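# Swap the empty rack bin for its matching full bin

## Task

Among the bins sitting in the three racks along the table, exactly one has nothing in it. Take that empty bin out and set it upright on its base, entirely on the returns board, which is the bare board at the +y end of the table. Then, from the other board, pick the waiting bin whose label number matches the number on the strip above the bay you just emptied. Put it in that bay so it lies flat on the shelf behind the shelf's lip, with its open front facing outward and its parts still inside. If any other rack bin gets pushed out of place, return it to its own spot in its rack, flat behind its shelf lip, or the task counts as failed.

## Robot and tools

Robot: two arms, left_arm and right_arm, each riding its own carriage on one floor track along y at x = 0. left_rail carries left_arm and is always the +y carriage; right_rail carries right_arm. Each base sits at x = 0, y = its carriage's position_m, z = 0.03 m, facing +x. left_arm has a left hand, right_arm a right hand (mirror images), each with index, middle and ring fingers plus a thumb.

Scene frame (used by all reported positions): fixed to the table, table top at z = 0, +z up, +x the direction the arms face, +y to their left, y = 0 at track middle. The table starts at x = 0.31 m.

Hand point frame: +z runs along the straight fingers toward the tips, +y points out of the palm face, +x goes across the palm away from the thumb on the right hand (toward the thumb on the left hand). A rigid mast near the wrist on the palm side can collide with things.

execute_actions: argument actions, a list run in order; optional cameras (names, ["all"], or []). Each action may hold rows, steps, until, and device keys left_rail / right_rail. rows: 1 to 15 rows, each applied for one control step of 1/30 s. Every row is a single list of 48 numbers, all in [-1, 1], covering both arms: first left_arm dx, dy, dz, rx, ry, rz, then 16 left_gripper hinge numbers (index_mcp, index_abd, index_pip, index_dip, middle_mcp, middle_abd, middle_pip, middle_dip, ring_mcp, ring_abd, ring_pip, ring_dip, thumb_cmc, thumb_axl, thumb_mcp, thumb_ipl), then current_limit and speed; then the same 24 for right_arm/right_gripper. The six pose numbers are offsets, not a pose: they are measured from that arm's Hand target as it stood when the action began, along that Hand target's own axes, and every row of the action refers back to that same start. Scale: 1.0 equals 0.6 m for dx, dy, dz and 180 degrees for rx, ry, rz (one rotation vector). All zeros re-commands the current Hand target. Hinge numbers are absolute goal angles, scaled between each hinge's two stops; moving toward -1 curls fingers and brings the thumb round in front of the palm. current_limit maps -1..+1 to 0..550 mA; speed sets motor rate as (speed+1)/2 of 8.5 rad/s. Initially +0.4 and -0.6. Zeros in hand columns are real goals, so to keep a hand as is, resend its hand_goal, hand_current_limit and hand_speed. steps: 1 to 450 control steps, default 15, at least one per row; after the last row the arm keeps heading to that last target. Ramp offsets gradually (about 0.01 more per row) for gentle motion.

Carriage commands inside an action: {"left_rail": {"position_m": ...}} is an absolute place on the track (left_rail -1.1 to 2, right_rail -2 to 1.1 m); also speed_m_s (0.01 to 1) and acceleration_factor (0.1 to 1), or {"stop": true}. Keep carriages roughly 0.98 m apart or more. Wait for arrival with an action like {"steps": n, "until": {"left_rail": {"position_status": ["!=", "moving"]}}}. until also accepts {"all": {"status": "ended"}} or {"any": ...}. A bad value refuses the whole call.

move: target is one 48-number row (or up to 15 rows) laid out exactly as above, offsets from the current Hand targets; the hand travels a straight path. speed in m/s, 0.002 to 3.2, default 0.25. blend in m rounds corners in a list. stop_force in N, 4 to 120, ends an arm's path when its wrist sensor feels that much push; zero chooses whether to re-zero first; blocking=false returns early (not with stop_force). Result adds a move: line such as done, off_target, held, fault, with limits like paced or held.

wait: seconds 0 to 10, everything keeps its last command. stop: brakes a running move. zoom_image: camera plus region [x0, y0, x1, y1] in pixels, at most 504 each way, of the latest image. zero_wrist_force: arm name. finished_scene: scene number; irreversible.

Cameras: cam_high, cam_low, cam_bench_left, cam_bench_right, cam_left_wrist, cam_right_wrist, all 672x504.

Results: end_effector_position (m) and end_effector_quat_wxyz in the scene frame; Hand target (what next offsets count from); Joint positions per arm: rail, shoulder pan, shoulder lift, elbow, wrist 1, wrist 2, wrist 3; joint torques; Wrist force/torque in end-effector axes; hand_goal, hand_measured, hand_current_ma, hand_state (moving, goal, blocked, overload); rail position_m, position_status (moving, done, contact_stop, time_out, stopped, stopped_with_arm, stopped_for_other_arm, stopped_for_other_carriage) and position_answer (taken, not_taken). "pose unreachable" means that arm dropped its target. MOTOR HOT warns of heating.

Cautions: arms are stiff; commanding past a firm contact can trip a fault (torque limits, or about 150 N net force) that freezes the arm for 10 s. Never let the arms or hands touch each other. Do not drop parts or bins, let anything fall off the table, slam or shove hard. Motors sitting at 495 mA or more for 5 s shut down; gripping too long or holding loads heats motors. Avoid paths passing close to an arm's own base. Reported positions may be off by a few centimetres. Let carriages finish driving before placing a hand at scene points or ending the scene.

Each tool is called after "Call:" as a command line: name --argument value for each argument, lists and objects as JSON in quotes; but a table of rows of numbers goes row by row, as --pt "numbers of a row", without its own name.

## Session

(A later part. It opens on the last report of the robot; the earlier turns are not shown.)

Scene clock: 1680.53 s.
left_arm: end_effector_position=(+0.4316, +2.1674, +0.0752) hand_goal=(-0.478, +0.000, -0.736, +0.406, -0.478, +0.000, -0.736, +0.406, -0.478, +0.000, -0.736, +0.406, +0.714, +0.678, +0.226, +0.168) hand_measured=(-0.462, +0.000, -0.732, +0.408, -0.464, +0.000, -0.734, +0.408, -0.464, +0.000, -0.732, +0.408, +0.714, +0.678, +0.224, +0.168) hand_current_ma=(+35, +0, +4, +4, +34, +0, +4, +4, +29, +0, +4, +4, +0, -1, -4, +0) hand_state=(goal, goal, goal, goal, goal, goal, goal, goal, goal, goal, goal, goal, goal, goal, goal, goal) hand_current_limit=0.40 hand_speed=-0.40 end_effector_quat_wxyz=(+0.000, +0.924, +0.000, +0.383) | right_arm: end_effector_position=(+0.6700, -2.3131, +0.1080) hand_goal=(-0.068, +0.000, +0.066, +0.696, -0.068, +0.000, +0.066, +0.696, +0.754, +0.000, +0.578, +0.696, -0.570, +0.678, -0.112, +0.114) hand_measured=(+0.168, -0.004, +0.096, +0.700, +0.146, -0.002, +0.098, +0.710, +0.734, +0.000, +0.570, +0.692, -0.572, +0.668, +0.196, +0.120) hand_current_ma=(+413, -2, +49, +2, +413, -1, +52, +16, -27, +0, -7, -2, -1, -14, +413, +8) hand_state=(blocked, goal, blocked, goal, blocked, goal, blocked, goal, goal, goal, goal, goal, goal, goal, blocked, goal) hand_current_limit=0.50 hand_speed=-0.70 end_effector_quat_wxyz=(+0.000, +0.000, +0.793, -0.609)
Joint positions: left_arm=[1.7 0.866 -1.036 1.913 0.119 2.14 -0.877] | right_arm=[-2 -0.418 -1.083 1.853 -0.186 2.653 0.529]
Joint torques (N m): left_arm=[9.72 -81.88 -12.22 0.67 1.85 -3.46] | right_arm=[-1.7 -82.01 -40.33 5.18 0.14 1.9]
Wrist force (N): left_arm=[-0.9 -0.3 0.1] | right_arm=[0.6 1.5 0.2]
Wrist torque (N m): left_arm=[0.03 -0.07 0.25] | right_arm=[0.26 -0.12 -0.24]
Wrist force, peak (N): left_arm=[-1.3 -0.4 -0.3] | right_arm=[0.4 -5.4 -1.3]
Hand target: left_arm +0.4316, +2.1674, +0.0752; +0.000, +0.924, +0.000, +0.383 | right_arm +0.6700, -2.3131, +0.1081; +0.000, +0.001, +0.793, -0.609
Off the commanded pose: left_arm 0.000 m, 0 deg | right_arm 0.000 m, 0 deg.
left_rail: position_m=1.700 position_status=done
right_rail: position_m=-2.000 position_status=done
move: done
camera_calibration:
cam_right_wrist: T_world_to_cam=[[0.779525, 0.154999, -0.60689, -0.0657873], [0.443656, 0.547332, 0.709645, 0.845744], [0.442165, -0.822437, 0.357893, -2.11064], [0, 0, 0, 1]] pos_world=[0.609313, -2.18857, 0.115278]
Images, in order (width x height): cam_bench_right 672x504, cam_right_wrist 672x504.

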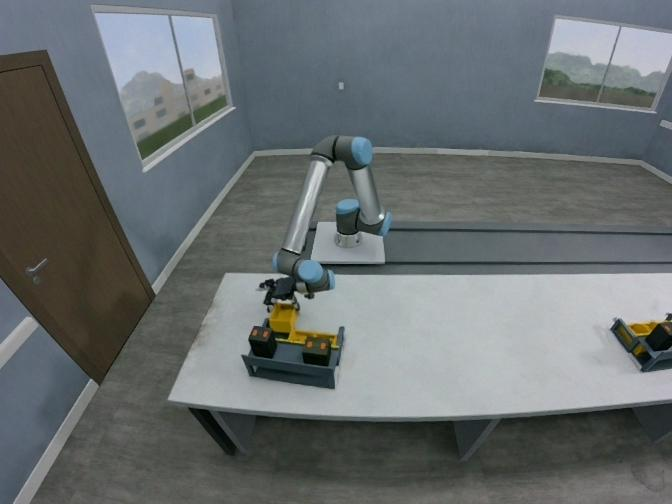

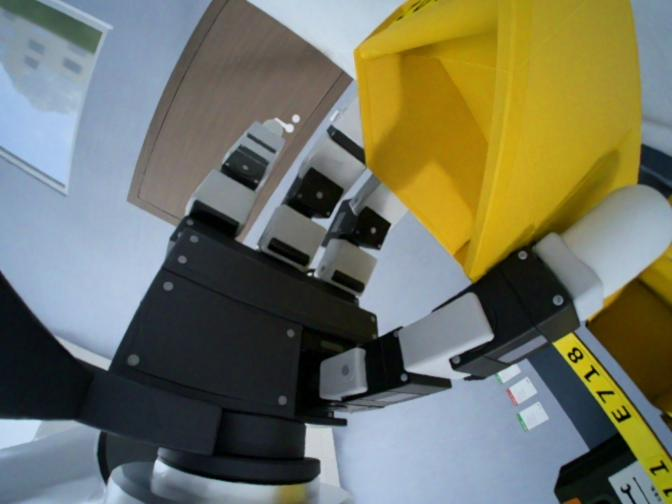

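Call:
move --target '[0,0,0,0,0,0,-0.479,0,-0.737,0.406,-0.479,0,-0.737,0.406,-0.479,0,-0.737,0.406,0.714,0.678,0.226,0.168,0.4,-0.4,0.2833,-0.0998,-0.0268,0,0,0,-0.068,0,0.0657,0.696,-0.068,0,0.0657,0.696,0.754,0,0.577,0.696,-0.571,0.677,-0.112,0.1135,0.5,-0.7]' --speed 0.1 --cameras '["cam_right_wrist"]'

Call:
execute_actions --actions '[{"right_rail":{"position_m":0.536,"speed_m_s":0.6,"acceleration_factor":0.3},"steps":300,"until":{"right_rail":{"position_status":["!=","moving"]}}}]' --cameras '["cam_right_wrist","cam_high"]'

Scene clock: 1719.57 s.
left_arm: end_effector_position=(+0.4316, +2.1674, +0.0752) hand_goal=(-0.478, +0.000, -0.736, +0.406, -0.478, +0.000, -0.736, +0.406, -0.478, +0.000, -0.736, +0.406, +0.714, +0.678, +0.226, +0.168) hand_measured=(-0.462, +0.000, -0.732, +0.408, -0.464, +0.000, -0.734, +0.408, -0.464, +0.000, -0.732, +0.408, +0.714, +0.678, +0.224, +0.168) hand_current_ma=(+35, +0, +4, +4, +34, +0, +4, +4, +29, +0, +4, +4, +0, -1, -4, +0) hand_state=(goal, goal, goal, goal, goal, goal, goal, goal, goal, goal, goal, goal, goal, goal, goal, goal) hand_current_limit=0.40 hand_speed=-0.40 end_effector_quat_wxyz=(+0.000, +0.924, +0.000, +0.383) | right_arm: end_effector_position=(+0.5000, -2.3129, +0.1701) hand_goal=(-0.068, +0.000, +0.066, +0.696, -0.068, +0.000, +0.066, +0.696, +0.754, +0.000, +0.578, +0.696, -0.570, +0.678, -0.112, +0.114) hand_measured=(+0.156, -0.004, +0.102, +0.704, +0.146, -0.002, +0.098, +0.710, +0.734, +0.000, +0.570, +0.692, -0.574, +0.668, +0.196, +0.120) hand_current_ma=(+412, -2, +62, +6, +412, -1, +54, +16, -27, +0, -7, -2, -3, -14, +412, +8) hand_state=(blocked, goal, blocked, goal, blocked, goal, blocked, goal, goal, goal, goal, goal, goal, goal, blocked, goal) hand_current_limit=0.50 hand_speed=-0.70 end_effector_quat_wxyz=(+0.000, +0.001, +0.793, -0.609)
Joint positions: left_arm=[1.7 0.866 -1.036 1.913 0.119 2.14 -0.877] | right_arm=[-2 -0.566 -1.417 2.175 -0.293 2.525 0.388]
Joint torques (N m): left_arm=[10.55 -80.8 -12.27 0.64 1.69 -3.54] | right_arm=[-8.95 -55.1 -25.53 -2.75 -1.32 -1.46]
Wrist force (N): left_arm=[-1.0 -0.5 -0.1] | right_arm=[0.2 1.9 -0.1]
Wrist torque (N m): left_arm=[0.02 -0.05 0.24] | right_arm=[0.24 -0.13 -0.16]
Wrist force, peak (N): left_arm=[-1.2 -0.5 -0.5] | right_arm=[0.8 2.0 -0.2]
Hand target: left_arm +0.4316, +2.1674, +0.0752; +0.000, +0.924, +0.000, +0.383 | right_arm +0.5000, -2.3129, +0.1701; +0.000, +0.001, +0.793, -0.609
Off the commanded pose: left_arm 0.000 m, 0 deg | right_arm 0.000 m, 0 deg.
left_rail: position_m=1.700 position_status=done
right_rail: position_m=-2.000 position_status=done
move: done
camera_calibration:
cam_right_wrist: T_world_to_cam=[[0.779552, 0.154949, -0.606869, 0.104171], [0.443625, 0.54739, 0.70962, 0.877033], [0.442149, -0.822408, 0.35798, -2.05744], [0, 0, 0, 1]] pos_world=[0.439413, -2.18827, 0.177378]
Images, in order (width x height): cam_right_wrist 672x504.

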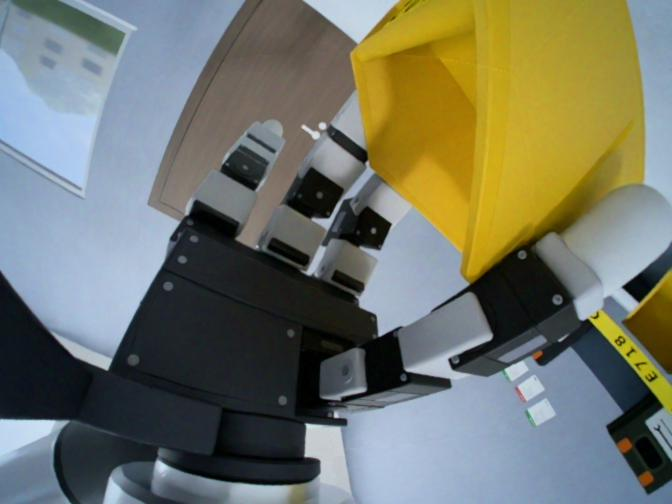

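Scene clock: 1725.87 s.
left_arm: end_effector_position=(+0.4316, +2.1674, +0.0752) hand_goal=(-0.478, +0.000, -0.736, +0.406, -0.478, +0.000, -0.736, +0.406, -0.478, +0.000, -0.736, +0.406, +0.714, +0.678, +0.226, +0.168) hand_measured=(-0.462, +0.000, -0.732, +0.408, -0.464, +0.000, -0.734, +0.408, -0.464, +0.000, -0.732, +0.408, +0.714, +0.678, +0.224, +0.168) hand_current_ma=(+35, +0, +4, +4, +34, +0, +4, +4, +29, +0, +4, +4, +0, -1, -4, +0) hand_state=(goal, goal, goal, goal, goal, goal, goal, goal, goal, goal, goal, goal, goal, goal, goal, goal) hand_current_limit=0.40 hand_speed=-0.40 end_effector_quat_wxyz=(+0.000, +0.924, +0.000, +0.383) | right_arm: end_effector_position=(+0.5000, +0.2229, +0.1701) hand_goal=(-0.068, +0.000, +0.066, +0.696, -0.068, +0.000, +0.066, +0.696, +0.754, +0.000, +0.578, +0.696, -0.570, +0.678, -0.112, +0.114) hand_measured=(+0.156, -0.004, +0.102, +0.704, +0.146, -0.002, +0.098, +0.710, +0.734, +0.000, +0.570, +0.692, -0.574, +0.668, +0.196, +0.120) hand_current_ma=(+413, -2, +63, +6, +412, -1, +54, +16, -27, +0, -7, -2, -3, -14, +412, +8) hand_state=(blocked, goal, blocked, goal, blocked, goal, blocked, goal, goal, goal, goal, goal, goal, goal, blocked, goal) hand_current_limit=0.50 hand_speed=-0.70 end_effector_quat_wxyz=(+0.000, +0.001, +0.793, -0.609)
Joint positions: left_arm=[1.7 0.866 -1.036 1.913 0.119 2.14 -0.877] | right_arm=[0.536 -0.566 -1.417 2.175 -0.293 2.525 0.388]
Joint torques (N m): left_arm=[9.61 -81.32 -12.35 0.77 1.51 -3.39] | right_arm=[-0.64 -40.25 -35.85 -1.84 -1.2 -1.28]
Wrist force (N): left_arm=[-1.0 -0.2 0.0] | right_arm=[-0.1 1.6 -0.5]
Wrist torque (N m): left_arm=[0.05 -0.05 0.23] | right_arm=[0.23 -0.08 -0.21]
Wrist force, peak (N): left_arm=[-1.4 -0.6 -0.3] | right_arm=[0.2 2.2 -0.3]
Hand target: left_arm +0.4316, +2.1674, +0.0752; +0.000, +0.924, +0.000, +0.383 | right_arm +0.5000, +0.2228, +0.1701; +0.000, +0.001, +0.793, -0.609
Off the commanded pose: left_arm 0.000 m, 0 deg | right_arm 0.000 m, 0 deg.
left_rail: position_m=1.700 position_status=done
right_rail: position_m=0.536 speed_m_s=0.60 position_status=done
camera_calibration:
cam_right_wrist: T_world_to_cam=[[0.779552, 0.154949, -0.606869, -0.288656], [0.443625, 0.54739, 0.70962, -0.51094], [0.442149, -0.822408, 0.35798, 0.0279876], [0, 0, 0, 1]] pos_world=[0.439313, 0.347427, 0.177378]
Images, in order (width x height): cam_high 672x504, cam_right_wrist 672x504.

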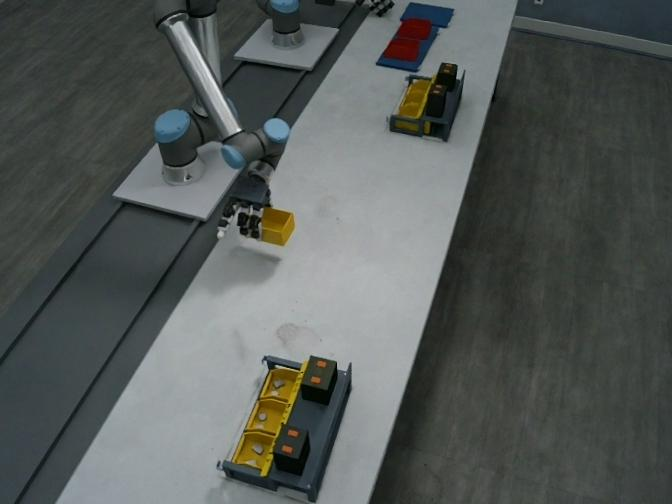

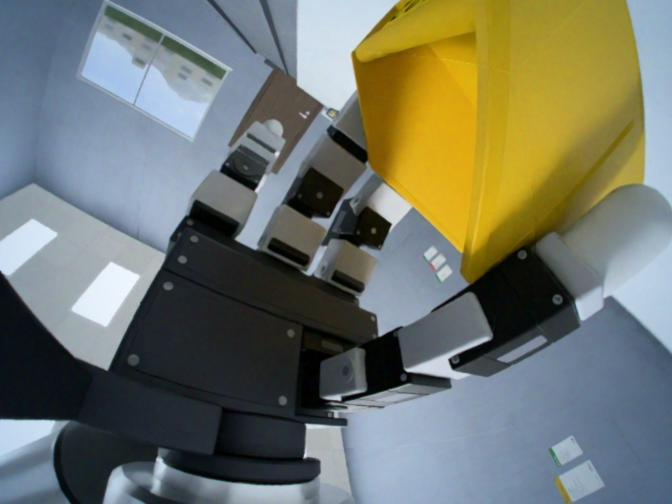

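Call:
move --target '[0,0,0,0,0,0,-0.479,0,-0.737,0.406,-0.479,0,-0.737,0.406,-0.479,0,-0.737,0.406,0.714,0.678,0.226,0.168,0.4,-0.4,-0.0667,0.1288,0.0345,0,0,0,-0.068,0,0.0657,0.696,-0.068,0,0.0657,0.696,0.754,0,0.577,0.696,-0.571,0.677,-0.112,0.1135,0.5,-0.7]' --speed 0.1

Call:
move --target '[0,0,0,0,0,0,-0.479,0,-0.737,0.406,-0.479,0,-0.737,0.406,-0.479,0,-0.737,0.406,0.714,0.678,0.226,0.168,0.4,-0.4,0,0.0644,0.0173,0,0,0,-0.068,0,0.0657,0.696,-0.068,0,0.0657,0.696,0.754,0,0.577,0.696,-0.571,0.677,-0.112,0.1135,0.5,-0.7]' --speed 0.02 --stop_force 5 --cameras '["cam_right_wrist"]'

Scene clock: 1744.20 s.
left_arm: end_effector_position=(+0.4316, +2.1674, +0.0752) hand_goal=(-0.478, +0.000, -0.736, +0.406, -0.478, +0.000, -0.736, +0.406, -0.478, +0.000, -0.736, +0.406, +0.714, +0.678, +0.226, +0.168) hand_measured=(-0.462, +0.000, -0.732, +0.408, -0.464, +0.000, -0.734, +0.408, -0.464, +0.000, -0.732, +0.408, +0.714, +0.678, +0.224, +0.168) hand_current_ma=(+35, +0, +4, +4, +34, +0, +4, +4, +29, +0, +4, +4, +0, -1, -4, +0) hand_state=(goal, goal, goal, goal, goal, goal, goal, goal, goal, goal, goal, goal, goal, goal, goal, goal) hand_current_limit=0.40 hand_speed=-0.40 end_effector_quat_wxyz=(+0.000, +0.924, +0.000, +0.383) | right_arm: end_effector_position=(+0.5400, +0.2229, +0.0902) hand_goal=(-0.068, +0.000, +0.066, +0.696, -0.068, +0.000, +0.066, +0.696, +0.754, +0.000, +0.578, +0.696, -0.570, +0.678, -0.112, +0.114) hand_measured=(+0.156, -0.004, +0.102, +0.704, +0.146, -0.002, +0.098, +0.710, +0.734, +0.000, +0.570, +0.692, -0.574, +0.668, +0.196, +0.120) hand_current_ma=(+412, -2, +63, +6, +412, -1, +54, +16, -27, +0, -7, -2, -3, -14, +412, +8) hand_state=(blocked, goal, blocked, goal, blocked, goal, blocked, goal, goal, goal, goal, goal, goal, goal, blocked, goal) hand_current_limit=0.50 hand_speed=-0.70 end_effector_quat_wxyz=(+0.000, +0.001, +0.793, -0.609)
Joint positions: left_arm=[1.7 0.866 -1.036 1.913 0.119 2.14 -0.877] | right_arm=[0.536 -0.522 -1.239 2.141 -0.408 2.564 0.424]
Joint torques (N m): left_arm=[8.82 -80.73 -12.12 0.71 1.14 -3.43] | right_arm=[14.96 -42.32 -35.97 -2.65 4.19 1.99]
Wrist force (N): left_arm=[-1.1 -0.6 0.0] | right_arm=[0.4 1.2 0.3]
Wrist torque (N m): left_arm=[0.00 -0.04 0.24] | right_arm=[0.11 -0.17 -0.34]
Wrist force, peak (N): left_arm=[-1.5 -0.5 -0.2] | right_arm=[0.3 2.5 0.1]
Hand target: left_arm +0.4316, +2.1674, +0.0752; +0.000, +0.924, +0.000, +0.383 | right_arm +0.5400, +0.2229, +0.0901; +0.000, +0.001, +0.793, -0.609
Off the commanded pose: left_arm 0.000 m, 0 deg | right_arm 0.000 m, 0 deg.
left_rail: position_m=1.700 position_status=done
right_rail: position_m=0.536 speed_m_s=0.60 position_status=done
move: done

Scene clock: 1746.70 s.
left_arm: end_effector_position=(+0.4316, +2.1674, +0.0752) hand_goal=(-0.478, +0.000, -0.736, +0.406, -0.478, +0.000, -0.736, +0.406, -0.478, +0.000, -0.736, +0.406, +0.714, +0.678, +0.226, +0.168) hand_measured=(-0.462, +0.000, -0.732, +0.408, -0.464, +0.000, -0.734, +0.408, -0.464, +0.000, -0.732, +0.408, +0.714, +0.678, +0.224, +0.168) hand_current_ma=(+35, +0, +4, +4, +34, +0, +4, +4, +29, +0, +4, +4, +0, -1, -4, +0) hand_state=(goal, goal, goal, goal, goal, goal, goal, goal, goal, goal, goal, goal, goal, goal, goal, goal) hand_current_limit=0.40 hand_speed=-0.40 end_effector_quat_wxyz=(+0.000, +0.924, +0.000, +0.383) | right_arm: end_effector_position=(+0.5400, +0.2228, +0.0648) hand_goal=(-0.068, +0.000, +0.066, +0.696, -0.068, +0.000, +0.066, +0.696, +0.754, +0.000, +0.578, +0.696, -0.570, +0.678, -0.112, +0.114) hand_measured=(+0.152, -0.002, +0.104, +0.704, +0.146, -0.002, +0.100, +0.710, +0.734, +0.000, +0.570, +0.692, -0.572, +0.668, +0.196, +0.120) hand_current_ma=(+412, -1, +68, +7, +412, -1, +57, +16, -27, +0, -7, -2, -1, -14, +412, +8) hand_state=(blocked, goal, blocked, goal, blocked, goal, blocked, goal, goal, goal, goal, goal, goal, goal, blocked, goal) hand_current_limit=0.50 hand_speed=-0.70 end_effector_quat_wxyz=(+0.000, +0.001, +0.793, -0.609)
Joint positions: left_arm=[1.7 0.866 -1.036 1.913 0.119 2.14 -0.877] | right_arm=[0.536 -0.522 -1.2 2.152 -0.458 2.564 0.424]
Joint torques (N m): left_arm=[9.62 -81.18 -12.16 0.56 1.23 -3.6] | right_arm=[10.21 -69.02 -34.56 4.75 2.82 1.43]
Wrist force (N): left_arm=[-1.2 -0.1 0.3] | right_arm=[0.5 1.6 -0.1]
Wrist torque (N m): left_arm=[0.04 -0.02 0.22] | right_arm=[0.19 -0.18 -0.34]
Wrist force, peak (N): left_arm=[-1.3 -0.7 -0.1] | right_arm=[0.4 -6.1 -4.3]
Hand target: left_arm +0.4316, +2.1674, +0.0752; +0.000, +0.924, +0.000, +0.383 | right_arm +0.5400, +0.2228, +0.0648; +0.000, +0.001, +0.793, -0.609 (not the last commanded pose)
Off the commanded pose: left_arm 0.000 m, 0 deg | right_arm 0.015 m, 0 deg.
left_rail: position_m=1.700 position_status=done
right_rail: position_m=0.536 speed_m_s=0.60 position_status=done
move: contact (right_arm)
camera_calibration:
cam_right_wrist: T_world_to_cam=[[0.779525, 0.154999, -0.60689, -0.383822], [0.443656, 0.547332, 0.709645, -0.454003], [0.442165, -0.822437, 0.357893, 0.0479614], [0, 0, 0, 1]] pos_world=[0.479413, 0.347427, 0.0720783]
Images, in order (width x height): cam_right_wrist 672x504.

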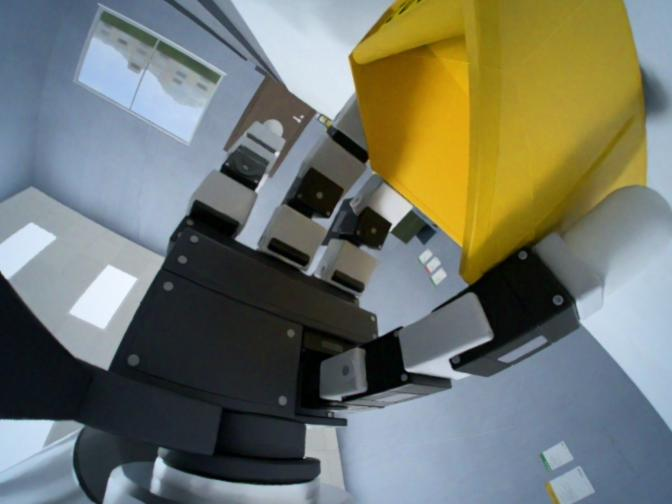

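Call:
execute_actions --actions '[{"rows":[[0,0,0,0,0,0,-0.479,0,-0.737,0.406,-0.479,0,-0.737,0.406,-0.479,0,-0.737,0.406,0.714,0.678,0.226,0.168,0.4,-0.4,0,0,0,0,0,0,0.342,0,0.0657,0.696,0.342,0,0.0657,0.696,0.754,0,0.577,0.696,-0.571,0.677,0.337,0.1135,0.4,-0.8]],"steps":45}]'

Call:
move --target '[0,0,0,0,0,0,-0.479,0,-0.737,0.406,-0.479,0,-0.737,0.406,-0.479,0,-0.737,0.406,0.714,0.678,0.226,0.168,0.4,-0.4,0,-0.2415,-0.0648,0,0,0,0.342,0,0.0657,0.696,0.342,0,0.0657,0.696,0.754,0,0.577,0.696,-0.571,0.677,0.337,0.1135,0.4,-0.7]' --speed 0.12 --cameras '["cam_right_wrist","cam_high"]'

Scene clock: 1756.03 s.
left_arm: end_effector_position=(+0.4316, +2.1674, +0.0752) hand_goal=(-0.478, +0.000, -0.736, +0.406, -0.478, +0.000, -0.736, +0.406, -0.478, +0.000, -0.736, +0.406, +0.714, +0.678, +0.226, +0.168) hand_measured=(-0.462, +0.000, -0.732, +0.408, -0.464, +0.000, -0.734, +0.408, -0.464, +0.000, -0.732, +0.408, +0.714, +0.678, +0.224, +0.168) hand_current_ma=(+35, +0, +4, +4, +34, +0, +4, +4, +29, +0, +4, +4, +0, -1, -4, +0) hand_state=(goal, goal, goal, goal, goal, goal, goal, goal, goal, goal, goal, goal, goal, goal, goal, goal) hand_current_limit=0.40 hand_speed=-0.40 end_effector_quat_wxyz=(+0.000, +0.924, +0.000, +0.383) | right_arm: end_effector_position=(+0.5400, +0.2228, +0.0648) hand_goal=(+0.342, +0.000, +0.066, +0.696, +0.342, +0.000, +0.066, +0.696, +0.754, +0.000, +0.578, +0.696, -0.570, +0.678, +0.338, +0.114) hand_measured=(+0.326, -0.002, +0.068, +0.698, +0.324, -0.002, +0.068, +0.698, +0.734, +0.000, +0.570, +0.692, -0.570, +0.676, +0.332, +0.116) hand_current_ma=(-20, -1, +1, +1, -23, -1, +1, +1, -27, +0, -7, -2, +0, -2, -7, +1) hand_state=(goal, goal, goal, goal, goal, goal, goal, goal, goal, goal, goal, goal, goal, goal, goal, goal) hand_current_limit=0.40 hand_speed=-0.80 end_effector_quat_wxyz=(+0.000, +0.001, +0.793, -0.609)
Joint positions: left_arm=[1.7 0.866 -1.036 1.913 0.119 2.14 -0.877] | right_arm=[0.536 -0.522 -1.2 2.152 -0.458 2.564 0.424]
Joint torques (N m): left_arm=[9.01 -81.76 -12.42 0.76 1.15 -3.37] | right_arm=[12.13 -62.82 -30.2 4.64 -0.54 1.59]
Wrist force (N): left_arm=[-1.2 -0.6 0.1] | right_arm=[0.3 0.5 -0.7]
Wrist torque (N m): left_arm=[-0.01 -0.02 0.22] | right_arm=[0.19 -0.17 -0.28]
Wrist force, peak (N): left_arm=[-1.4 -0.6 -0.3] | right_arm=[0.5 2.1 -0.5]
Hand target: left_arm +0.4316, +2.1674, +0.0752; +0.000, +0.924, +0.000, +0.383 | right_arm +0.5400, +0.2228, +0.0648; +0.000, +0.001, +0.793, -0.609
Off the commanded pose: left_arm 0.000 m, 0 deg | right_arm 0.000 m, 0 deg.
left_rail: position_m=1.700 position_status=done
right_rail: position_m=0.536 speed_m_s=0.60 position_status=done

Scene clock: 1757.83 s.
left_arm: end_effector_position=(+0.4316, +2.1674, +0.0752) hand_goal=(-0.478, +0.000, -0.736, +0.406, -0.478, +0.000, -0.736, +0.406, -0.478, +0.000, -0.736, +0.406, +0.714, +0.678, +0.226, +0.168) hand_measured=(-0.462, +0.000, -0.732, +0.408, -0.464, +0.000, -0.734, +0.408, -0.464, +0.000, -0.732, +0.408, +0.714, +0.678, +0.224, +0.168) hand_current_ma=(+35, +0, +4, +4, +34, +0, +4, +4, +29, +0, +4, +4, +0, -1, -4, +0) hand_state=(goal, goal, goal, goal, goal, goal, goal, goal, goal, goal, goal, goal, goal, goal, goal, goal) hand_current_limit=0.40 hand_speed=-0.40 end_effector_quat_wxyz=(+0.000, +0.924, +0.000, +0.383) | right_arm: end_effector_position=(+0.5400, +0.2229, +0.2147) hand_goal=(+0.342, +0.000, +0.066, +0.696, +0.342, +0.000, +0.066, +0.696, +0.754, +0.000, +0.578, +0.696, -0.570, +0.678, +0.338, +0.114) hand_measured=(+0.328, -0.002, +0.068, +0.698, +0.326, -0.002, +0.068, +0.698, +0.734, +0.000, +0.570, +0.692, -0.570, +0.676, +0.332, +0.116) hand_current_ma=(-19, -1, +1, +1, -22, -1, +1, +1, -27, +0, -7, -2, +0, -2, -6, +1) hand_state=(goal, goal, goal, goal, goal, goal, goal, goal, goal, goal, goal, goal, goal, goal, goal, goal) hand_current_limit=0.40 hand_speed=-0.70 end_effector_quat_wxyz=(+0.000, +0.001, +0.793, -0.609)
Joint positions: left_arm=[1.7 0.866 -1.036 1.913 0.119 2.14 -0.877] | right_arm=[0.536 -0.522 -1.405 2.062 -0.162 2.564 0.424]
Joint torques (N m): left_arm=[9.11 -81.07 -12.37 0.9 0.99 -3.43] | right_arm=[6.09 -58.17 -43.82 4.39 -0.7 2.07]
Wrist force (N): left_arm=[-1.1 -0.4 -0.1] | right_arm=[0.5 0.4 -0.7]
Wrist torque (N m): left_arm=[0.03 -0.04 0.23] | right_arm=[0.18 -0.20 -0.25]
Wrist force, peak (N): left_arm=[-1.3 -0.2 0.3] | right_arm=[0.5 1.4 -0.6]
Hand target: left_arm +0.4316, +2.1674, +0.0752; +0.000, +0.924, +0.000, +0.383 | right_arm +0.5400, +0.2228, +0.2148; +0.000, +0.001, +0.793, -0.609
Off the commanded pose: left_arm 0.000 m, 0 deg | right_arm 0.000 m, 0 deg.
left_rail: position_m=1.700 position_status=done
right_rail: position_m=0.536 speed_m_s=0.60 position_status=done
move: done
camera_calibration:
cam_right_wrist: T_world_to_cam=[[0.779552, 0.154949, -0.606869, -0.292771], [0.443625, 0.54739, 0.70962, -0.560334], [0.442149, -0.822408, 0.35798, -0.00566429], [0, 0, 0, 1]] pos_world=[0.479313, 0.347427, 0.221978]
Images, in order (width x height): cam_high 672x504, cam_right_wrist 672x504.

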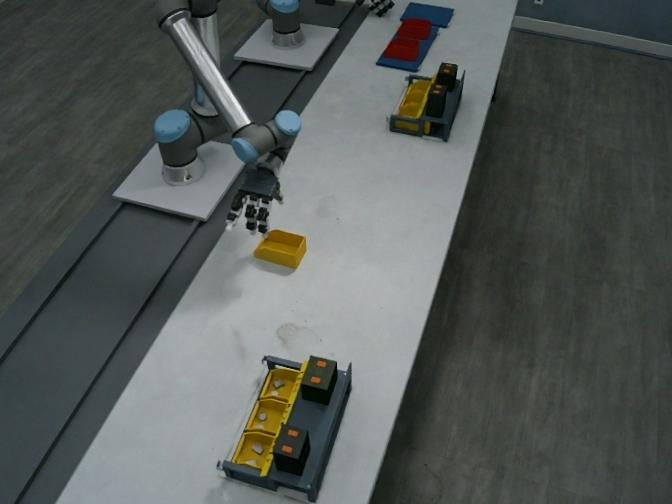

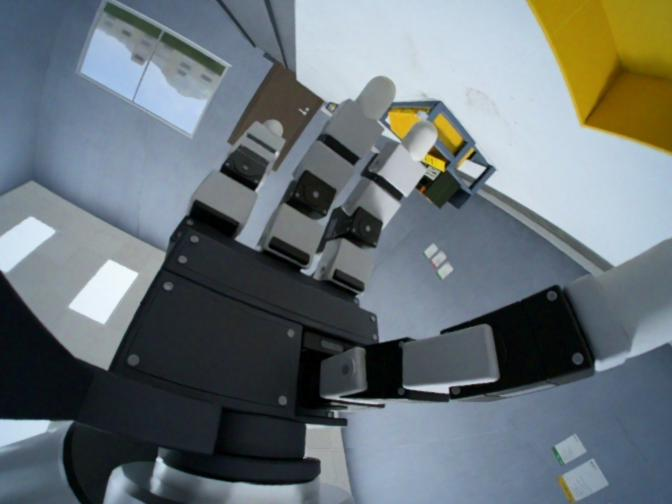

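Call:
execute_actions --actions '[{"right_rail":{"position_m":-1.3,"speed_m_s":1.0,"acceleration_factor":0.6},"steps":2}]'

Call:
move --pt "0.2062 0 -0.2062 0 0 0 -0.479 0 -0.737 0.406 -0.479 0 -0.737 0.406 -0.479 0 -0.737 0.406 0.714 0.678 0.226 0.168 0.4 -0.4 0 0 0 0 0 0 0.342 0 0.0657 0.696 0.342 0 0.0657 0.696 0.754 0 0.577 0.696 -0.571 0.677 0.337 0.1135 0.4 -0.7" --pt "0.4433 0.189 0.0313 0.3938 -0.2126 0.1631 0.342 0 0.0657 0.696 0.342 0 0.0657 0.696 0.754 0 0.577 0.696 -0.571 0.677 0.337 0.1135 0.4 -0.4 0 0 0 0 0 0 0.342 0 0.0657 0.696 0.342 0 0.0657 0.696 0.754 0 0.577 0.696 -0.571 0.677 0.337 0.1135 0.4 -0.7" --speed 0.25 --blend '[0.03,0]' --cameras '["cam_left_wrist","cam_bench_left"]'

Scene clock: 1814.13 s.
left_arm: end_effector_position=(+0.4316, +2.1674, +0.0752) hand_goal=(-0.478, +0.000, -0.736, +0.406, -0.478, +0.000, -0.736, +0.406, -0.478, +0.000, -0.736, +0.406, +0.714, +0.678, +0.226, +0.168) hand_measured=(-0.462, +0.000, -0.732, +0.408, -0.464, +0.000, -0.734, +0.408, -0.464, +0.000, -0.732, +0.408, +0.714, +0.678, +0.224, +0.168) hand_current_ma=(+35, +0, +4, +4, +34, +0, +4, +4, +29, +0, +4, +4, +0, -1, -4, +0) hand_state=(goal, goal, goal, goal, goal, goal, goal, goal, goal, goal, goal, goal, goal, goal, goal, goal) hand_current_limit=0.40 hand_speed=-0.40 end_effector_quat_wxyz=(+0.000, +0.924, +0.000, +0.383) | right_arm: end_effector_position=(+0.5400, -1.5767, +0.2148) hand_goal=(+0.342, +0.000, +0.066, +0.696, +0.342, +0.000, +0.066, +0.696, +0.754, +0.000, +0.578, +0.696, -0.570, +0.678, +0.338, +0.114) hand_measured=(+0.328, -0.002, +0.068, +0.698, +0.326, -0.002, +0.068, +0.698, +0.734, +0.000, +0.570, +0.692, -0.570, +0.676, +0.332, +0.116) hand_current_ma=(-17, -1, +1, +1, -20, -1, +1, +1, -27, +0, -6, -2, +0, -2, -6, +1) hand_state=(goal, goal, goal, goal, goal, goal, goal, goal, goal, goal, goal, goal, goal, goal, goal, goal) hand_current_limit=0.40 hand_speed=-0.70 end_effector_quat_wxyz=(+0.000, +0.001, +0.793, -0.609) end_effector_velocity=(+0.001, -0.220, +0.000) end_effector_angular_velocity=(+0.000, -0.002, +0.000)
Joint positions: left_arm=[1.7 0.866 -1.036 1.913 0.119 2.14 -0.877] | right_arm=[-1.264 -0.522 -1.405 2.062 -0.162 2.564 0.424]
Joint velocities: left_arm=[within noise] | right_arm=[-0.22 0 0 -0.001 0 0 0.001]
Joint torques (N m): left_arm=[8.79 -81.48 -12.14 1.03 0.89 -3.35] | right_arm=[7.98 -38.94 -34.6 2.81 0.83 2.15]
Wrist force (N): left_arm=[-0.9 -0.4 0.2] | right_arm=[0.5 0.0 0.4]
Wrist torque (N m): left_arm=[0.00 -0.06 0.25] | right_arm=[0.06 -0.22 -0.26]
Wrist force, peak (N): left_arm=[-1.4 0.0 0.3] | right_arm=[0.2 0.6 -2.1]
Hand target: left_arm +0.4316, +2.1674, +0.0752; +0.000, +0.924, +0.000, +0.383 | right_arm +0.5400, -1.5767, +0.2148; +0.000, +0.001, +0.793, -0.609
Off the commanded pose: left_arm 0.000 m, 0 deg | right_arm 0.000 m, 0 deg.
left_rail: position_m=1.700 position_status=done
right_rail: position_m=-1.264 position_m_goal=-1.300 position_status=moving position_answer=taken
not at rest: the robot was still moving 3 seconds after this call's last action.

Scene clock: 1819.73 s.
left_arm: end_effector_position=(+0.6330, +2.0539, +0.2500) hand_goal=(+0.342, +0.000, +0.066, +0.696, +0.342, +0.000, +0.066, +0.696, +0.754, +0.000, +0.578, +0.696, -0.570, +0.678, +0.338, +0.114) hand_measured=(+0.326, +0.000, +0.062, +0.694, +0.328, +0.000, +0.062, +0.694, +0.734, +0.000, +0.570, +0.694, -0.568, +0.678, +0.334, +0.116) hand_current_ma=(-35, +0, -5, -3, -34, +0, -4, -3, -48, +0, -13, -4, +2, -1, -10, +3) hand_state=(goal, goal, goal, goal, goal, goal, goal, goal, goal, goal, goal, goal, goal, goal, goal, goal) hand_current_limit=0.40 hand_speed=-0.40 end_effector_quat_wxyz=(-0.609, +0.793, +0.000, +0.000) | right_arm: end_effector_position=(+0.5400, -1.6132, +0.2148) hand_goal=(+0.342, +0.000, +0.066, +0.696, +0.342, +0.000, +0.066, +0.696, +0.754, +0.000, +0.578, +0.696, -0.570, +0.678, +0.338, +0.114) hand_measured=(+0.328, -0.002, +0.068, +0.698, +0.326, -0.002, +0.068, +0.698, +0.734, +0.000, +0.570, +0.692, -0.570, +0.676, +0.332, +0.116) hand_current_ma=(-17, -1, +1, +1, -20, -1, +1, +1, -27, +0, -6, -2, +0, -2, -6, +1) hand_state=(goal, goal, goal, goal, goal, goal, goal, goal, goal, goal, goal, goal, goal, goal, goal, goal) hand_current_limit=0.40 hand_speed=-0.70 end_effector_quat_wxyz=(+0.000, +0.001, +0.793, -0.609)
Joint positions: left_arm=[1.7 -0.06 -1.076 1.803 1.064 0.268 -1.799] | right_arm=[-1.3 -0.522 -1.405 2.062 -0.162 2.564 0.424]
Joint torques (N m): left_arm=[-8.54 -63.85 -15.7 6.44 0.41 -3.69] | right_arm=[13.8 -38.93 -28.18 -0.27 3.03 2.06]
Wrist force (N): left_arm=[-0.6 -0.1 0.5] | right_arm=[0.7 0.3 -0.4]
Wrist torque (N m): left_arm=[-0.50 0.00 -0.04] | right_arm=[0.15 -0.23 -0.23]
Wrist force, peak (N): left_arm=[-2.4 -0.2 1.3] | right_arm=[0.6 0.4 -1.1]
Hand target: left_arm +0.6330, +2.0539, +0.2500; -0.609, +0.793, +0.000, +0.000 | right_arm +0.5400, -1.6132, +0.2148; +0.000, +0.001, +0.793, -0.609
Off the commanded pose: left_arm 0.000 m, 0 deg | right_arm 0.000 m, 0 deg.
left_rail: position_m=1.700 position_status=done
right_rail: position_m=-1.300 position_status=done
move: done
camera_calibration:
cam_left_wrist: T_world_to_cam=[[-0.781126, 0.15374, 0.60515, -0.00312251], [0.417087, -0.592759, 0.688967, 0.731689], [0.46463, 0.79057, 0.398897, -1.89211], [0, 0, 0, 1]] pos_world=[0.571513, 1.93004, 0.252538]
Images, in order (width x height): cam_bench_left 672x504, cam_left_wrist 672x504.

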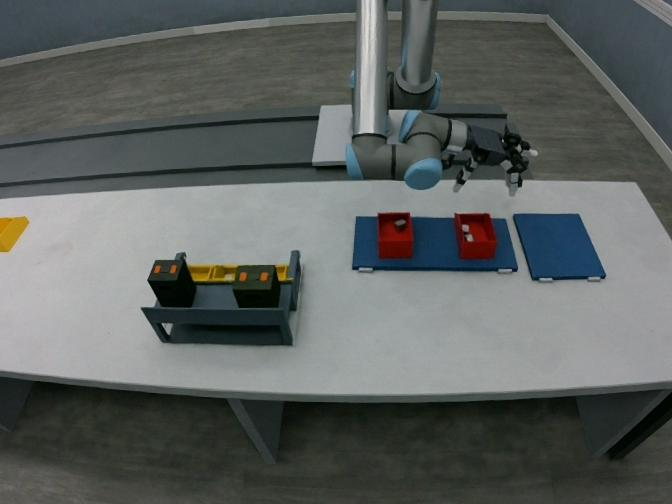

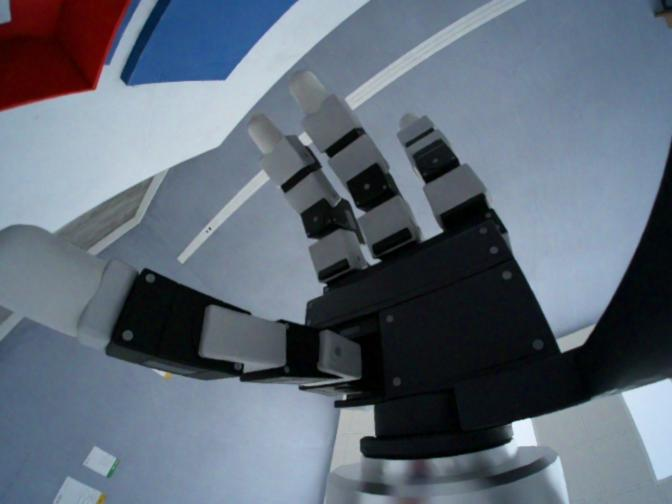

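Call:
move --target '[0,0.264,0.0708,0,0,0,0.342,0,0.0657,0.696,0.342,0,0.0657,0.696,0.754,0,0.577,0.696,-0.571,0.677,0.337,0.1135,0.4,-0.4,0,0,0,0,0,0,0.342,0,0.0657,0.696,0.342,0,0.0657,0.696,0.754,0,0.577,0.696,-0.571,0.677,0.337,0.1135,0.4,-0.7]' --speed 0.08 --stop_force 10 --cameras '["cam_left_wrist","cam_bench_left"]'

Call:
zoom_image --camera "cam_bench_left" --region '[340, 100, 620, 300]'

Scene clock: 1844.00 s.
left_arm: end_effector_position=(+0.6330, +2.0540, +0.0860) hand_goal=(+0.342, +0.000, +0.066, +0.696, +0.342, +0.000, +0.066, +0.696, +0.754, +0.000, +0.578, +0.696, -0.570, +0.678, +0.338, +0.114) hand_measured=(+0.326, +0.000, +0.062, +0.694, +0.328, +0.000, +0.062, +0.694, +0.734, +0.000, +0.570, +0.694, -0.568, +0.678, +0.334, +0.116) hand_current_ma=(-35, +0, -5, -3, -34, +0, -4, -3, -48, +0, -13, -4, +2, -1, -10, +3) hand_state=(goal, goal, goal, goal, goal, goal, goal, goal, goal, goal, goal, goal, goal, goal, goal, goal) hand_current_limit=0.40 hand_speed=-0.40 end_effector_quat_wxyz=(-0.609, +0.793, +0.000, +0.000) | right_arm: end_effector_position=(+0.5400, -1.6132, +0.2148) hand_goal=(+0.342, +0.000, +0.066, +0.696, +0.342, +0.000, +0.066, +0.696, +0.754, +0.000, +0.578, +0.696, -0.570, +0.678, +0.338, +0.114) hand_measured=(+0.328, -0.002, +0.068, +0.698, +0.326, -0.002, +0.068, +0.698, +0.734, +0.000, +0.570, +0.692, -0.570, +0.676, +0.332, +0.116) hand_current_ma=(-17, -1, +1, +1, -20, -1, +1, +1, -27, +0, -6, -2, +0, -2, -6, +1) hand_state=(goal, goal, goal, goal, goal, goal, goal, goal, goal, goal, goal, goal, goal, goal, goal, goal) hand_current_limit=0.40 hand_speed=-0.70 end_effector_quat_wxyz=(+0.000, +0.001, +0.793, -0.609)
Joint positions: left_arm=[1.7 -0.06 -0.868 1.841 0.818 0.268 -1.799] | right_arm=[-1.3 -0.522 -1.405 2.062 -0.162 2.564 0.424]
Joint torques (N m): left_arm=[7.98 -70.94 -36.9 1.51 -4.35 3.02] | right_arm=[15.35 -37.91 -28.16 -1.71 3.38 2.2]
Wrist force (N): left_arm=[-0.3 0.1 0.5] | right_arm=[0.3 0.2 -0.5]
Wrist torque (N m): left_arm=[-0.45 -0.07 -0.27] | right_arm=[0.14 -0.18 -0.26]
Wrist force, peak (N): left_arm=[-0.7 0.5 0.8] | right_arm=[0.6 0.6 -0.9]
Hand target: left_arm +0.6330, +2.0540, +0.0860; -0.609, +0.793, +0.000, +0.000 | right_arm +0.5400, -1.6132, +0.2148; +0.000, +0.001, +0.793, -0.609
Off the commanded pose: left_arm 0.000 m, 0 deg | right_arm 0.000 m, 0 deg.
left_rail: position_m=1.700 position_status=done
right_rail: position_m=-1.300 position_status=done
move: done
camera_calibration:
cam_left_wrist: T_world_to_cam=[[-0.781126, 0.15374, 0.60515, 0.0961067], [0.417087, -0.592759, 0.688967, 0.844739], [0.46463, 0.79057, 0.398897, -1.82677], [0, 0, 0, 1]] pos_world=[0.571513, 1.93014, 0.0885375]
Images, in order (width x height): cam_bench_left 672x504, cam_left_wrist 672x504.

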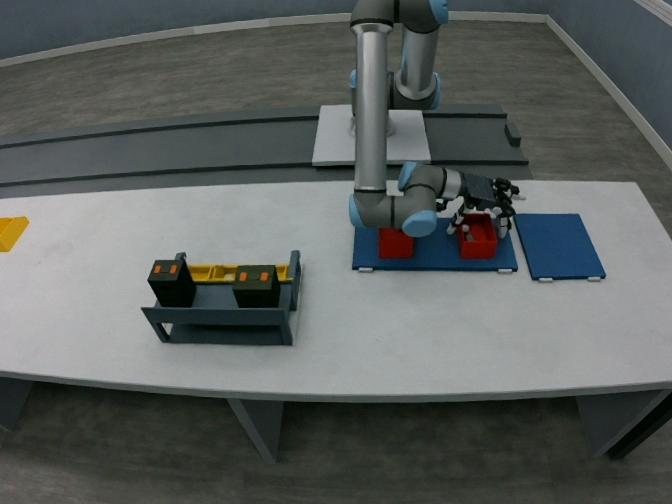

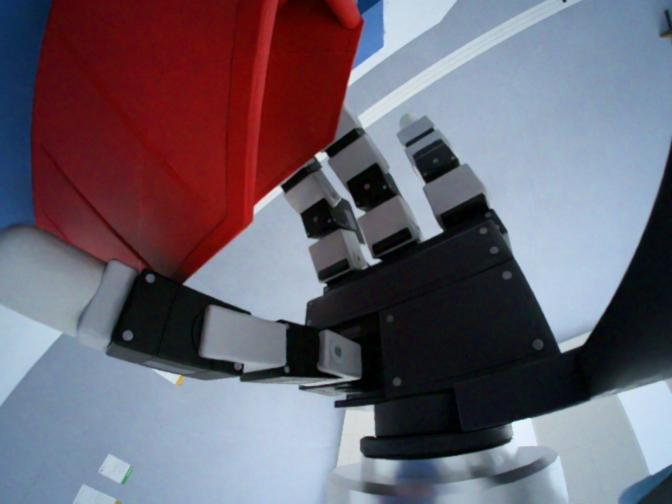

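Scaled by 1.800.

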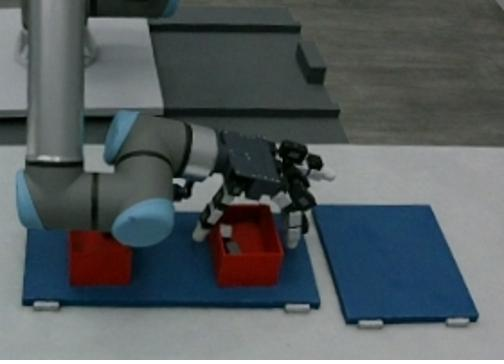

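Call:
execute_actions --actions '[{"rows":[[0,0,0,0,0,0,0.15,0,0.0657,0.696,0.15,0,0.0657,0.696,0.754,0,0.577,0.696,-0.571,0.677,0.14,0.1135,0.4,-0.7,0,0,0,0,0,0,0.342,0,0.0657,0.696,0.342,0,0.0657,0.696,0.754,0,0.577,0.696,-0.571,0.677,0.337,0.1135,0.4,-0.7]],"steps":40},{"rows":[[0,0,0,0,0,0,-0.068,0,0.0657,0.696,-0.068,0,0.0657,0.696,0.754,0,0.577,0.696,-0.571,0.677,-0.112,0.1135,0.6,-0.7,0,0,0,0,0,0,0.342,0,0.0657,0.696,0.342,0,0.0657,0.696,0.754,0,0.577,0.696,-0.571,0.677,0.337,0.1135,0.4,-0.7]],"steps":45}]'

Call:
move --target '[0,-0.0644,-0.0173,0,0,0,-0.068,0,0.0657,0.696,-0.068,0,0.0657,0.696,0.754,0,0.577,0.696,-0.571,0.677,-0.112,0.1135,0.6,-0.7,0,0,0,0,0,0,0.342,0,0.0657,0.696,0.342,0,0.0657,0.696,0.754,0,0.577,0.696,-0.571,0.677,0.337,0.1135,0.4,-0.7]' --speed 0.03 --cameras '["cam_left_wrist","cam_bench_left"]'

Call:
zoom_image --camera "cam_bench_left" --region '[340, 100, 620, 300]'

Scene clock: 1861.57 s.
left_arm: end_effector_position=(+0.6330, +2.0540, +0.0860) hand_goal=(-0.068, +0.000, +0.066, +0.696, -0.068, +0.000, +0.066, +0.696, +0.754, +0.000, +0.578, +0.696, -0.570, +0.678, -0.112, +0.114) hand_measured=(+0.154, +0.000, +0.090, +0.706, +0.154, +0.000, +0.090, +0.706, +0.734, +0.000, +0.570, +0.694, -0.568, +0.678, +0.216, +0.118) hand_current_ma=(+440, +0, +58, +19, +440, +0, +57, +21, -48, +0, -13, -4, +2, -1, +440, +9) hand_state=(blocked, goal, blocked, goal, blocked, goal, blocked, goal, goal, goal, goal, goal, goal, goal, blocked, goal) hand_current_limit=0.60 hand_speed=-0.70 end_effector_quat_wxyz=(-0.609, +0.793, +0.000, +0.000) | right_arm: end_effector_position=(+0.5400, -1.6132, +0.2148) hand_goal=(+0.342, +0.000, +0.066, +0.696, +0.342, +0.000, +0.066, +0.696, +0.754, +0.000, +0.578, +0.696, -0.570, +0.678, +0.338, +0.114) hand_measured=(+0.328, -0.002, +0.068, +0.698, +0.326, -0.002, +0.068, +0.698, +0.734, +0.000, +0.570, +0.692, -0.570, +0.676, +0.332, +0.116) hand_current_ma=(-17, -1, +1, +1, -20, -1, +1, +1, -27, +0, -6, -2, +0, -2, -6, +1) hand_state=(goal, goal, goal, goal, goal, goal, goal, goal, goal, goal, goal, goal, goal, goal, goal, goal) hand_current_limit=0.40 hand_speed=-0.70 end_effector_quat_wxyz=(+0.000, +0.001, +0.793, -0.609)
Joint positions: left_arm=[1.7 -0.06 -0.868 1.841 0.818 0.268 -1.799] | right_arm=[-1.3 -0.522 -1.405 2.062 -0.162 2.564 0.424]
Joint torques (N m): left_arm=[8.01 -70.71 -23.16 1.54 0.82 2.76] | right_arm=[12.44 -38.86 -28.59 -2.16 3.51 2.05]
Wrist force (N): left_arm=[-0.6 -5.8 -1.3] | right_arm=[0.3 0.3 -0.4]
Wrist torque (N m): left_arm=[-0.43 0.06 -0.31] | right_arm=[0.15 -0.18 -0.26]
Wrist force, peak (N): left_arm=[-0.4 -6.4 -1.7] | right_arm=[0.7 0.2 -0.8]
Hand target: left_arm +0.6330, +2.0540, +0.0860; -0.609, +0.793, +0.000, +0.000 | right_arm +0.5400, -1.6132, +0.2148; +0.000, +0.001, +0.793, -0.609
Off the commanded pose: left_arm 0.000 m, 0 deg | right_arm 0.000 m, 0 deg.
left_rail: position_m=1.700 position_status=done
right_rail: position_m=-1.300 position_status=done

Scene clock: 1863.27 s.
left_arm: end_effector_position=(+0.6329, +2.0540, +0.1259) hand_goal=(-0.068, +0.000, +0.066, +0.696, -0.068, +0.000, +0.066, +0.696, +0.754, +0.000, +0.578, +0.696, -0.570, +0.678, -0.112, +0.114) hand_measured=(+0.122, -0.002, +0.104, +0.716, +0.132, -0.006, +0.100, +0.716, +0.734, +0.000, +0.570, +0.694, -0.560, +0.676, +0.214, +0.130) hand_current_ma=(+439, -1, +103, +49, +440, -9, +93, +46, -48, +0, -13, -4, +21, -3, +440, +53) hand_state=(blocked, goal, blocked, blocked, blocked, goal, blocked, goal, goal, goal, goal, goal, goal, goal, blocked, goal) hand_current_limit=0.60 hand_speed=-0.70 end_effector_quat_wxyz=(-0.609, +0.793, +0.000, +0.000) | right_arm: end_effector_position=(+0.5400, -1.6132, +0.2148) hand_goal=(+0.342, +0.000, +0.066, +0.696, +0.342, +0.000, +0.066, +0.696, +0.754, +0.000, +0.578, +0.696, -0.570, +0.678, +0.338, +0.114) hand_measured=(+0.328, -0.002, +0.068, +0.698, +0.326, -0.002, +0.068, +0.698, +0.734, +0.000, +0.570, +0.692, -0.570, +0.676, +0.332, +0.116) hand_current_ma=(-17, -1, +1, +1, -20, -1, +1, +1, -27, +0, -6, -2, +0, -2, -6, +1) hand_state=(goal, goal, goal, goal, goal, goal, goal, goal, goal, goal, goal, goal, goal, goal, goal, goal) hand_current_limit=0.40 hand_speed=-0.70 end_effector_quat_wxyz=(+0.000, +0.001, +0.793, -0.609)
Joint positions: left_arm=[1.7 -0.06 -0.923 1.839 0.875 0.268 -1.799] | right_arm=[-1.3 -0.522 -1.405 2.062 -0.162 2.564 0.424]
Joint torques (N m): left_arm=[-1.92 -92.96 -40.37 6.93 -5.09 -3.77] | right_arm=[12.73 -39.09 -28.26 -1.99 3.14 1.92]
Wrist force (N): left_arm=[-0.5 3.7 1.2] | right_arm=[0.5 0.4 -0.5]
Wrist torque (N m): left_arm=[-0.25 -0.07 -0.17] | right_arm=[0.16 -0.20 -0.25]
Wrist force, peak (N): left_arm=[-0.3 -6.3 -1.9] | right_arm=[0.9 0.8 -0.6]
Hand target: left_arm +0.6330, +2.0540, +0.1260; -0.609, +0.793, +0.000, +0.000 | right_arm +0.5400, -1.6132, +0.2148; +0.000, +0.001, +0.793, -0.609
Off the commanded pose: left_arm 0.000 m, 0 deg | right_arm 0.000 m, 0 deg.
left_rail: position_m=1.700 position_status=done
right_rail: position_m=-1.300 position_status=done
move: done
camera_calibration:
cam_left_wrist: T_world_to_cam=[[-0.781072, 0.153752, 0.605217, 0.0718965], [0.417166, -0.592715, 0.688957, 0.817119], [0.46465, 0.790601, 0.398813, -1.84275], [0, 0, 0, 1]] pos_world=[0.571513, 1.93014, 0.128437]
Images, in order (width x height): cam_bench_left 672x504, cam_left_wrist 672x504.

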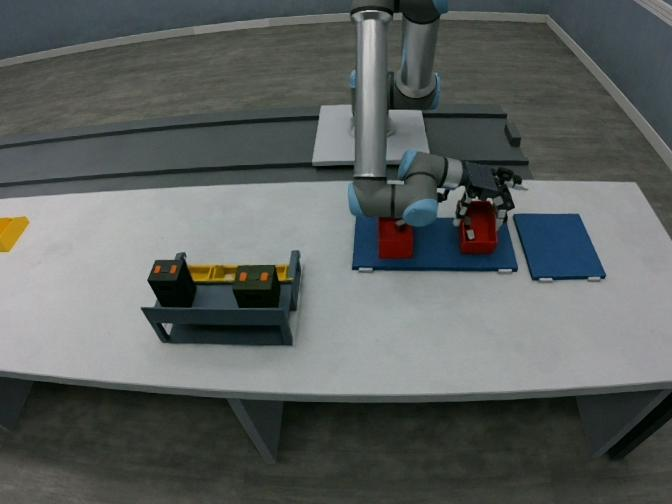

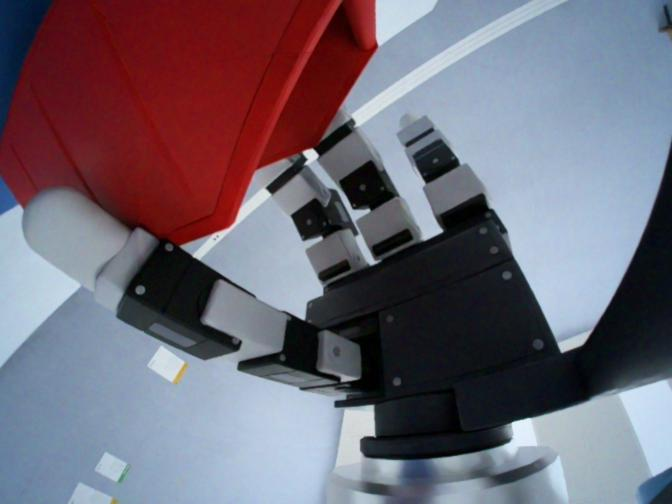

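Scaled by 1.800.

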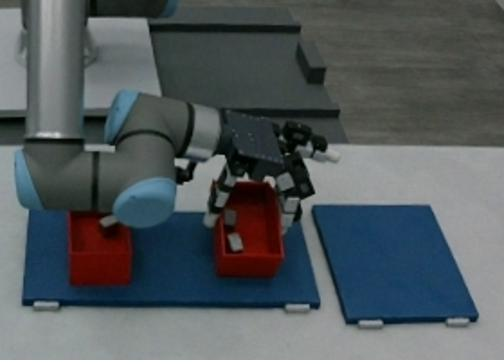

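Call:
move --target '[0,0.0644,0.0173,0,0,0,-0.068,0,0.0657,0.696,-0.068,0,0.0657,0.696,0.754,0,0.577,0.696,-0.571,0.677,-0.112,0.1135,0.6,-0.7,0,0,0,0,0,0,0.342,0,0.0657,0.696,0.342,0,0.0657,0.696,0.754,0,0.577,0.696,-0.571,0.677,0.337,0.1135,0.4,-0.7]' --speed 0.03

Call:
execute_actions --actions '[{"rows":[[0,0,0,0,0,0,0.342,0,0.0657,0.696,0.342,0,0.0657,0.696,0.754,0,0.577,0.696,-0.571,0.677,0.337,0.1135,0.4,-0.8,0,0,0,0,0,0,0.342,0,0.0657,0.696,0.342,0,0.0657,0.696,0.754,0,0.577,0.696,-0.571,0.677,0.337,0.1135,0.4,-0.7]],"steps":50}]' --cameras '["cam_left_wrist"]'

Scene clock: 1877.17 s.
left_arm: end_effector_position=(+0.6329, +2.0540, +0.0861) hand_goal=(-0.068, +0.000, +0.066, +0.696, -0.068, +0.000, +0.066, +0.696, +0.754, +0.000, +0.578, +0.696, -0.570, +0.678, -0.112, +0.114) hand_measured=(+0.118, -0.008, +0.108, +0.718, +0.102, -0.004, +0.102, +0.718, +0.734, +0.000, +0.570, +0.694, -0.568, +0.666, +0.246, +0.140) hand_current_ma=(+440, -14, +114, +50, +440, -5, +98, +51, -48, +0, -13, -4, +4, -30, +440, +96) hand_state=(blocked, goal, blocked, blocked, blocked, goal, blocked, blocked, goal, goal, goal, goal, goal, goal, blocked, blocked) hand_current_limit=0.60 hand_speed=-0.70 end_effector_quat_wxyz=(-0.609, +0.793, +0.000, +0.000) | right_arm: end_effector_position=(+0.5400, -1.6132, +0.2148) hand_goal=(+0.342, +0.000, +0.066, +0.696, +0.342, +0.000, +0.066, +0.696, +0.754, +0.000, +0.578, +0.696, -0.570, +0.678, +0.338, +0.114) hand_measured=(+0.328, -0.002, +0.068, +0.698, +0.326, -0.002, +0.068, +0.698, +0.734, +0.000, +0.570, +0.692, -0.570, +0.676, +0.332, +0.116) hand_current_ma=(-17, -1, +1, +1, -20, -1, +1, +1, -27, +0, -6, -2, +0, -2, -6, +1) hand_state=(goal, goal, goal, goal, goal, goal, goal, goal, goal, goal, goal, goal, goal, goal, goal, goal) hand_current_limit=0.40 hand_speed=-0.70 end_effector_quat_wxyz=(+0.000, +0.001, +0.793, -0.609)
Joint positions: left_arm=[1.7 -0.06 -0.868 1.841 0.818 0.268 -1.799] | right_arm=[-1.3 -0.522 -1.405 2.062 -0.162 2.564 0.424]
Joint torques (N m): left_arm=[8.33 -65.24 -12.26 0.6 -3.1 3.46] | right_arm=[12.4 -37.59 -28.54 -2.11 3.38 1.88]
Wrist force (N): left_arm=[-0.2 -9.2 -6.3] | right_arm=[0.5 0.3 -0.7]
Wrist torque (N m): left_arm=[-0.72 -0.05 -0.19] | right_arm=[0.16 -0.20 -0.25]
Wrist force, peak (N): left_arm=[-0.4 -9.7 -6.8] | right_arm=[0.6 0.3 -1.0]
Hand target: left_arm +0.6330, +2.0540, +0.0860; -0.609, +0.793, +0.000, +0.000 | right_arm +0.5400, -1.6132, +0.2148; +0.000, +0.001, +0.793, -0.609
Off the commanded pose: left_arm 0.000 m, 0 deg | right_arm 0.000 m, 0 deg.
left_rail: position_m=1.700 position_status=done
right_rail: position_m=-1.300 position_status=done
move: done

Scene clock: 1879.03 s.
left_arm: end_effector_position=(+0.6330, +2.0540, +0.0860) hand_goal=(+0.342, +0.000, +0.066, +0.696, +0.342, +0.000, +0.066, +0.696, +0.754, +0.000, +0.578, +0.696, -0.570, +0.678, +0.338, +0.114) hand_measured=(+0.324, -0.004, +0.068, +0.698, +0.326, -0.004, +0.068, +0.698, +0.734, +0.000, +0.570, +0.694, -0.568, +0.676, +0.332, +0.116) hand_current_ma=(-41, -4, +2, +4, -39, -4, +2, +4, -48, +0, -13, -4, +3, -3, -12, +3) hand_state=(goal, goal, goal, goal, goal, goal, goal, goal, goal, goal, goal, goal, goal, goal, goal, goal) hand_current_limit=0.40 hand_speed=-0.80 end_effector_quat_wxyz=(-0.609, +0.793, +0.000, +0.000) | right_arm: end_effector_position=(+0.5400, -1.6132, +0.2148) hand_goal=(+0.342, +0.000, +0.066, +0.696, +0.342, +0.000, +0.066, +0.696, +0.754, +0.000, +0.578, +0.696, -0.570, +0.678, +0.338, +0.114) hand_measured=(+0.328, -0.002, +0.068, +0.698, +0.326, -0.002, +0.068, +0.698, +0.734, +0.000, +0.570, +0.692, -0.570, +0.676, +0.332, +0.116) hand_current_ma=(-17, -1, +1, +1, -20, -1, +1, +1, -27, +0, -6, -2, +0, -2, -6, +1) hand_state=(goal, goal, goal, goal, goal, goal, goal, goal, goal, goal, goal, goal, goal, goal, goal, goal) hand_current_limit=0.40 hand_speed=-0.70 end_effector_quat_wxyz=(+0.000, +0.001, +0.793, -0.609)
Joint positions: left_arm=[1.7 -0.06 -0.868 1.841 0.818 0.268 -1.799] | right_arm=[-1.3 -0.522 -1.405 2.062 -0.162 2.564 0.424]
Joint torques (N m): left_arm=[9.1 -91.94 -36.79 5.46 -4.01 2.99] | right_arm=[13.01 -37.83 -28.08 -2.26 3.33 2.07]
Wrist force (N): left_arm=[-0.4 0.0 0.3] | right_arm=[0.5 0.1 -0.5]
Wrist torque (N m): left_arm=[-0.46 -0.05 -0.20] | right_arm=[0.14 -0.21 -0.25]
Wrist force, peak (N): left_arm=[0.0 -8.9 -5.6] | right_arm=[0.8 0.6 -0.6]
Hand target: left_arm +0.6330, +2.0540, +0.0860; -0.609, +0.793, +0.000, +0.000 | right_arm +0.5400, -1.6132, +0.2148; +0.000, +0.001, +0.793, -0.609
Off the commanded pose: left_arm 0.000 m, 0 deg | right_arm 0.000 m, 0 deg.
left_rail: position_m=1.700 position_status=done
right_rail: position_m=-1.300 position_status=done
camera_calibration:
cam_left_wrist: T_world_to_cam=[[-0.781126, 0.15374, 0.60515, 0.0961672], [0.417087, -0.592759, 0.688967, 0.844808], [0.46463, 0.79057, 0.398897, -1.82673], [0, 0, 0, 1]] pos_world=[0.571513, 1.93014, 0.0884375]
Images, in order (width x height): cam_left_wrist 672x504.

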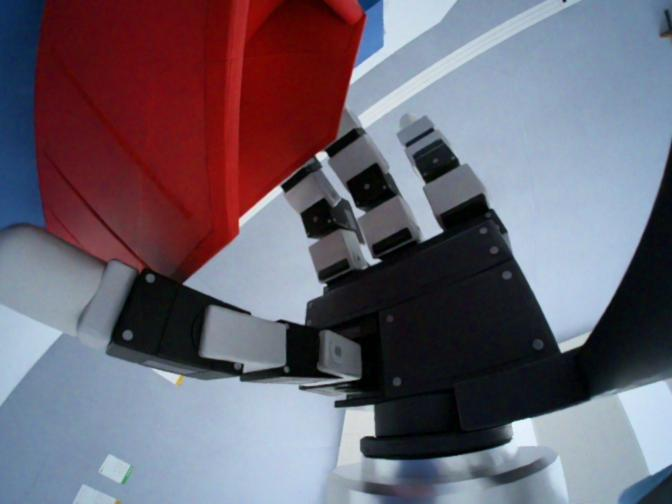

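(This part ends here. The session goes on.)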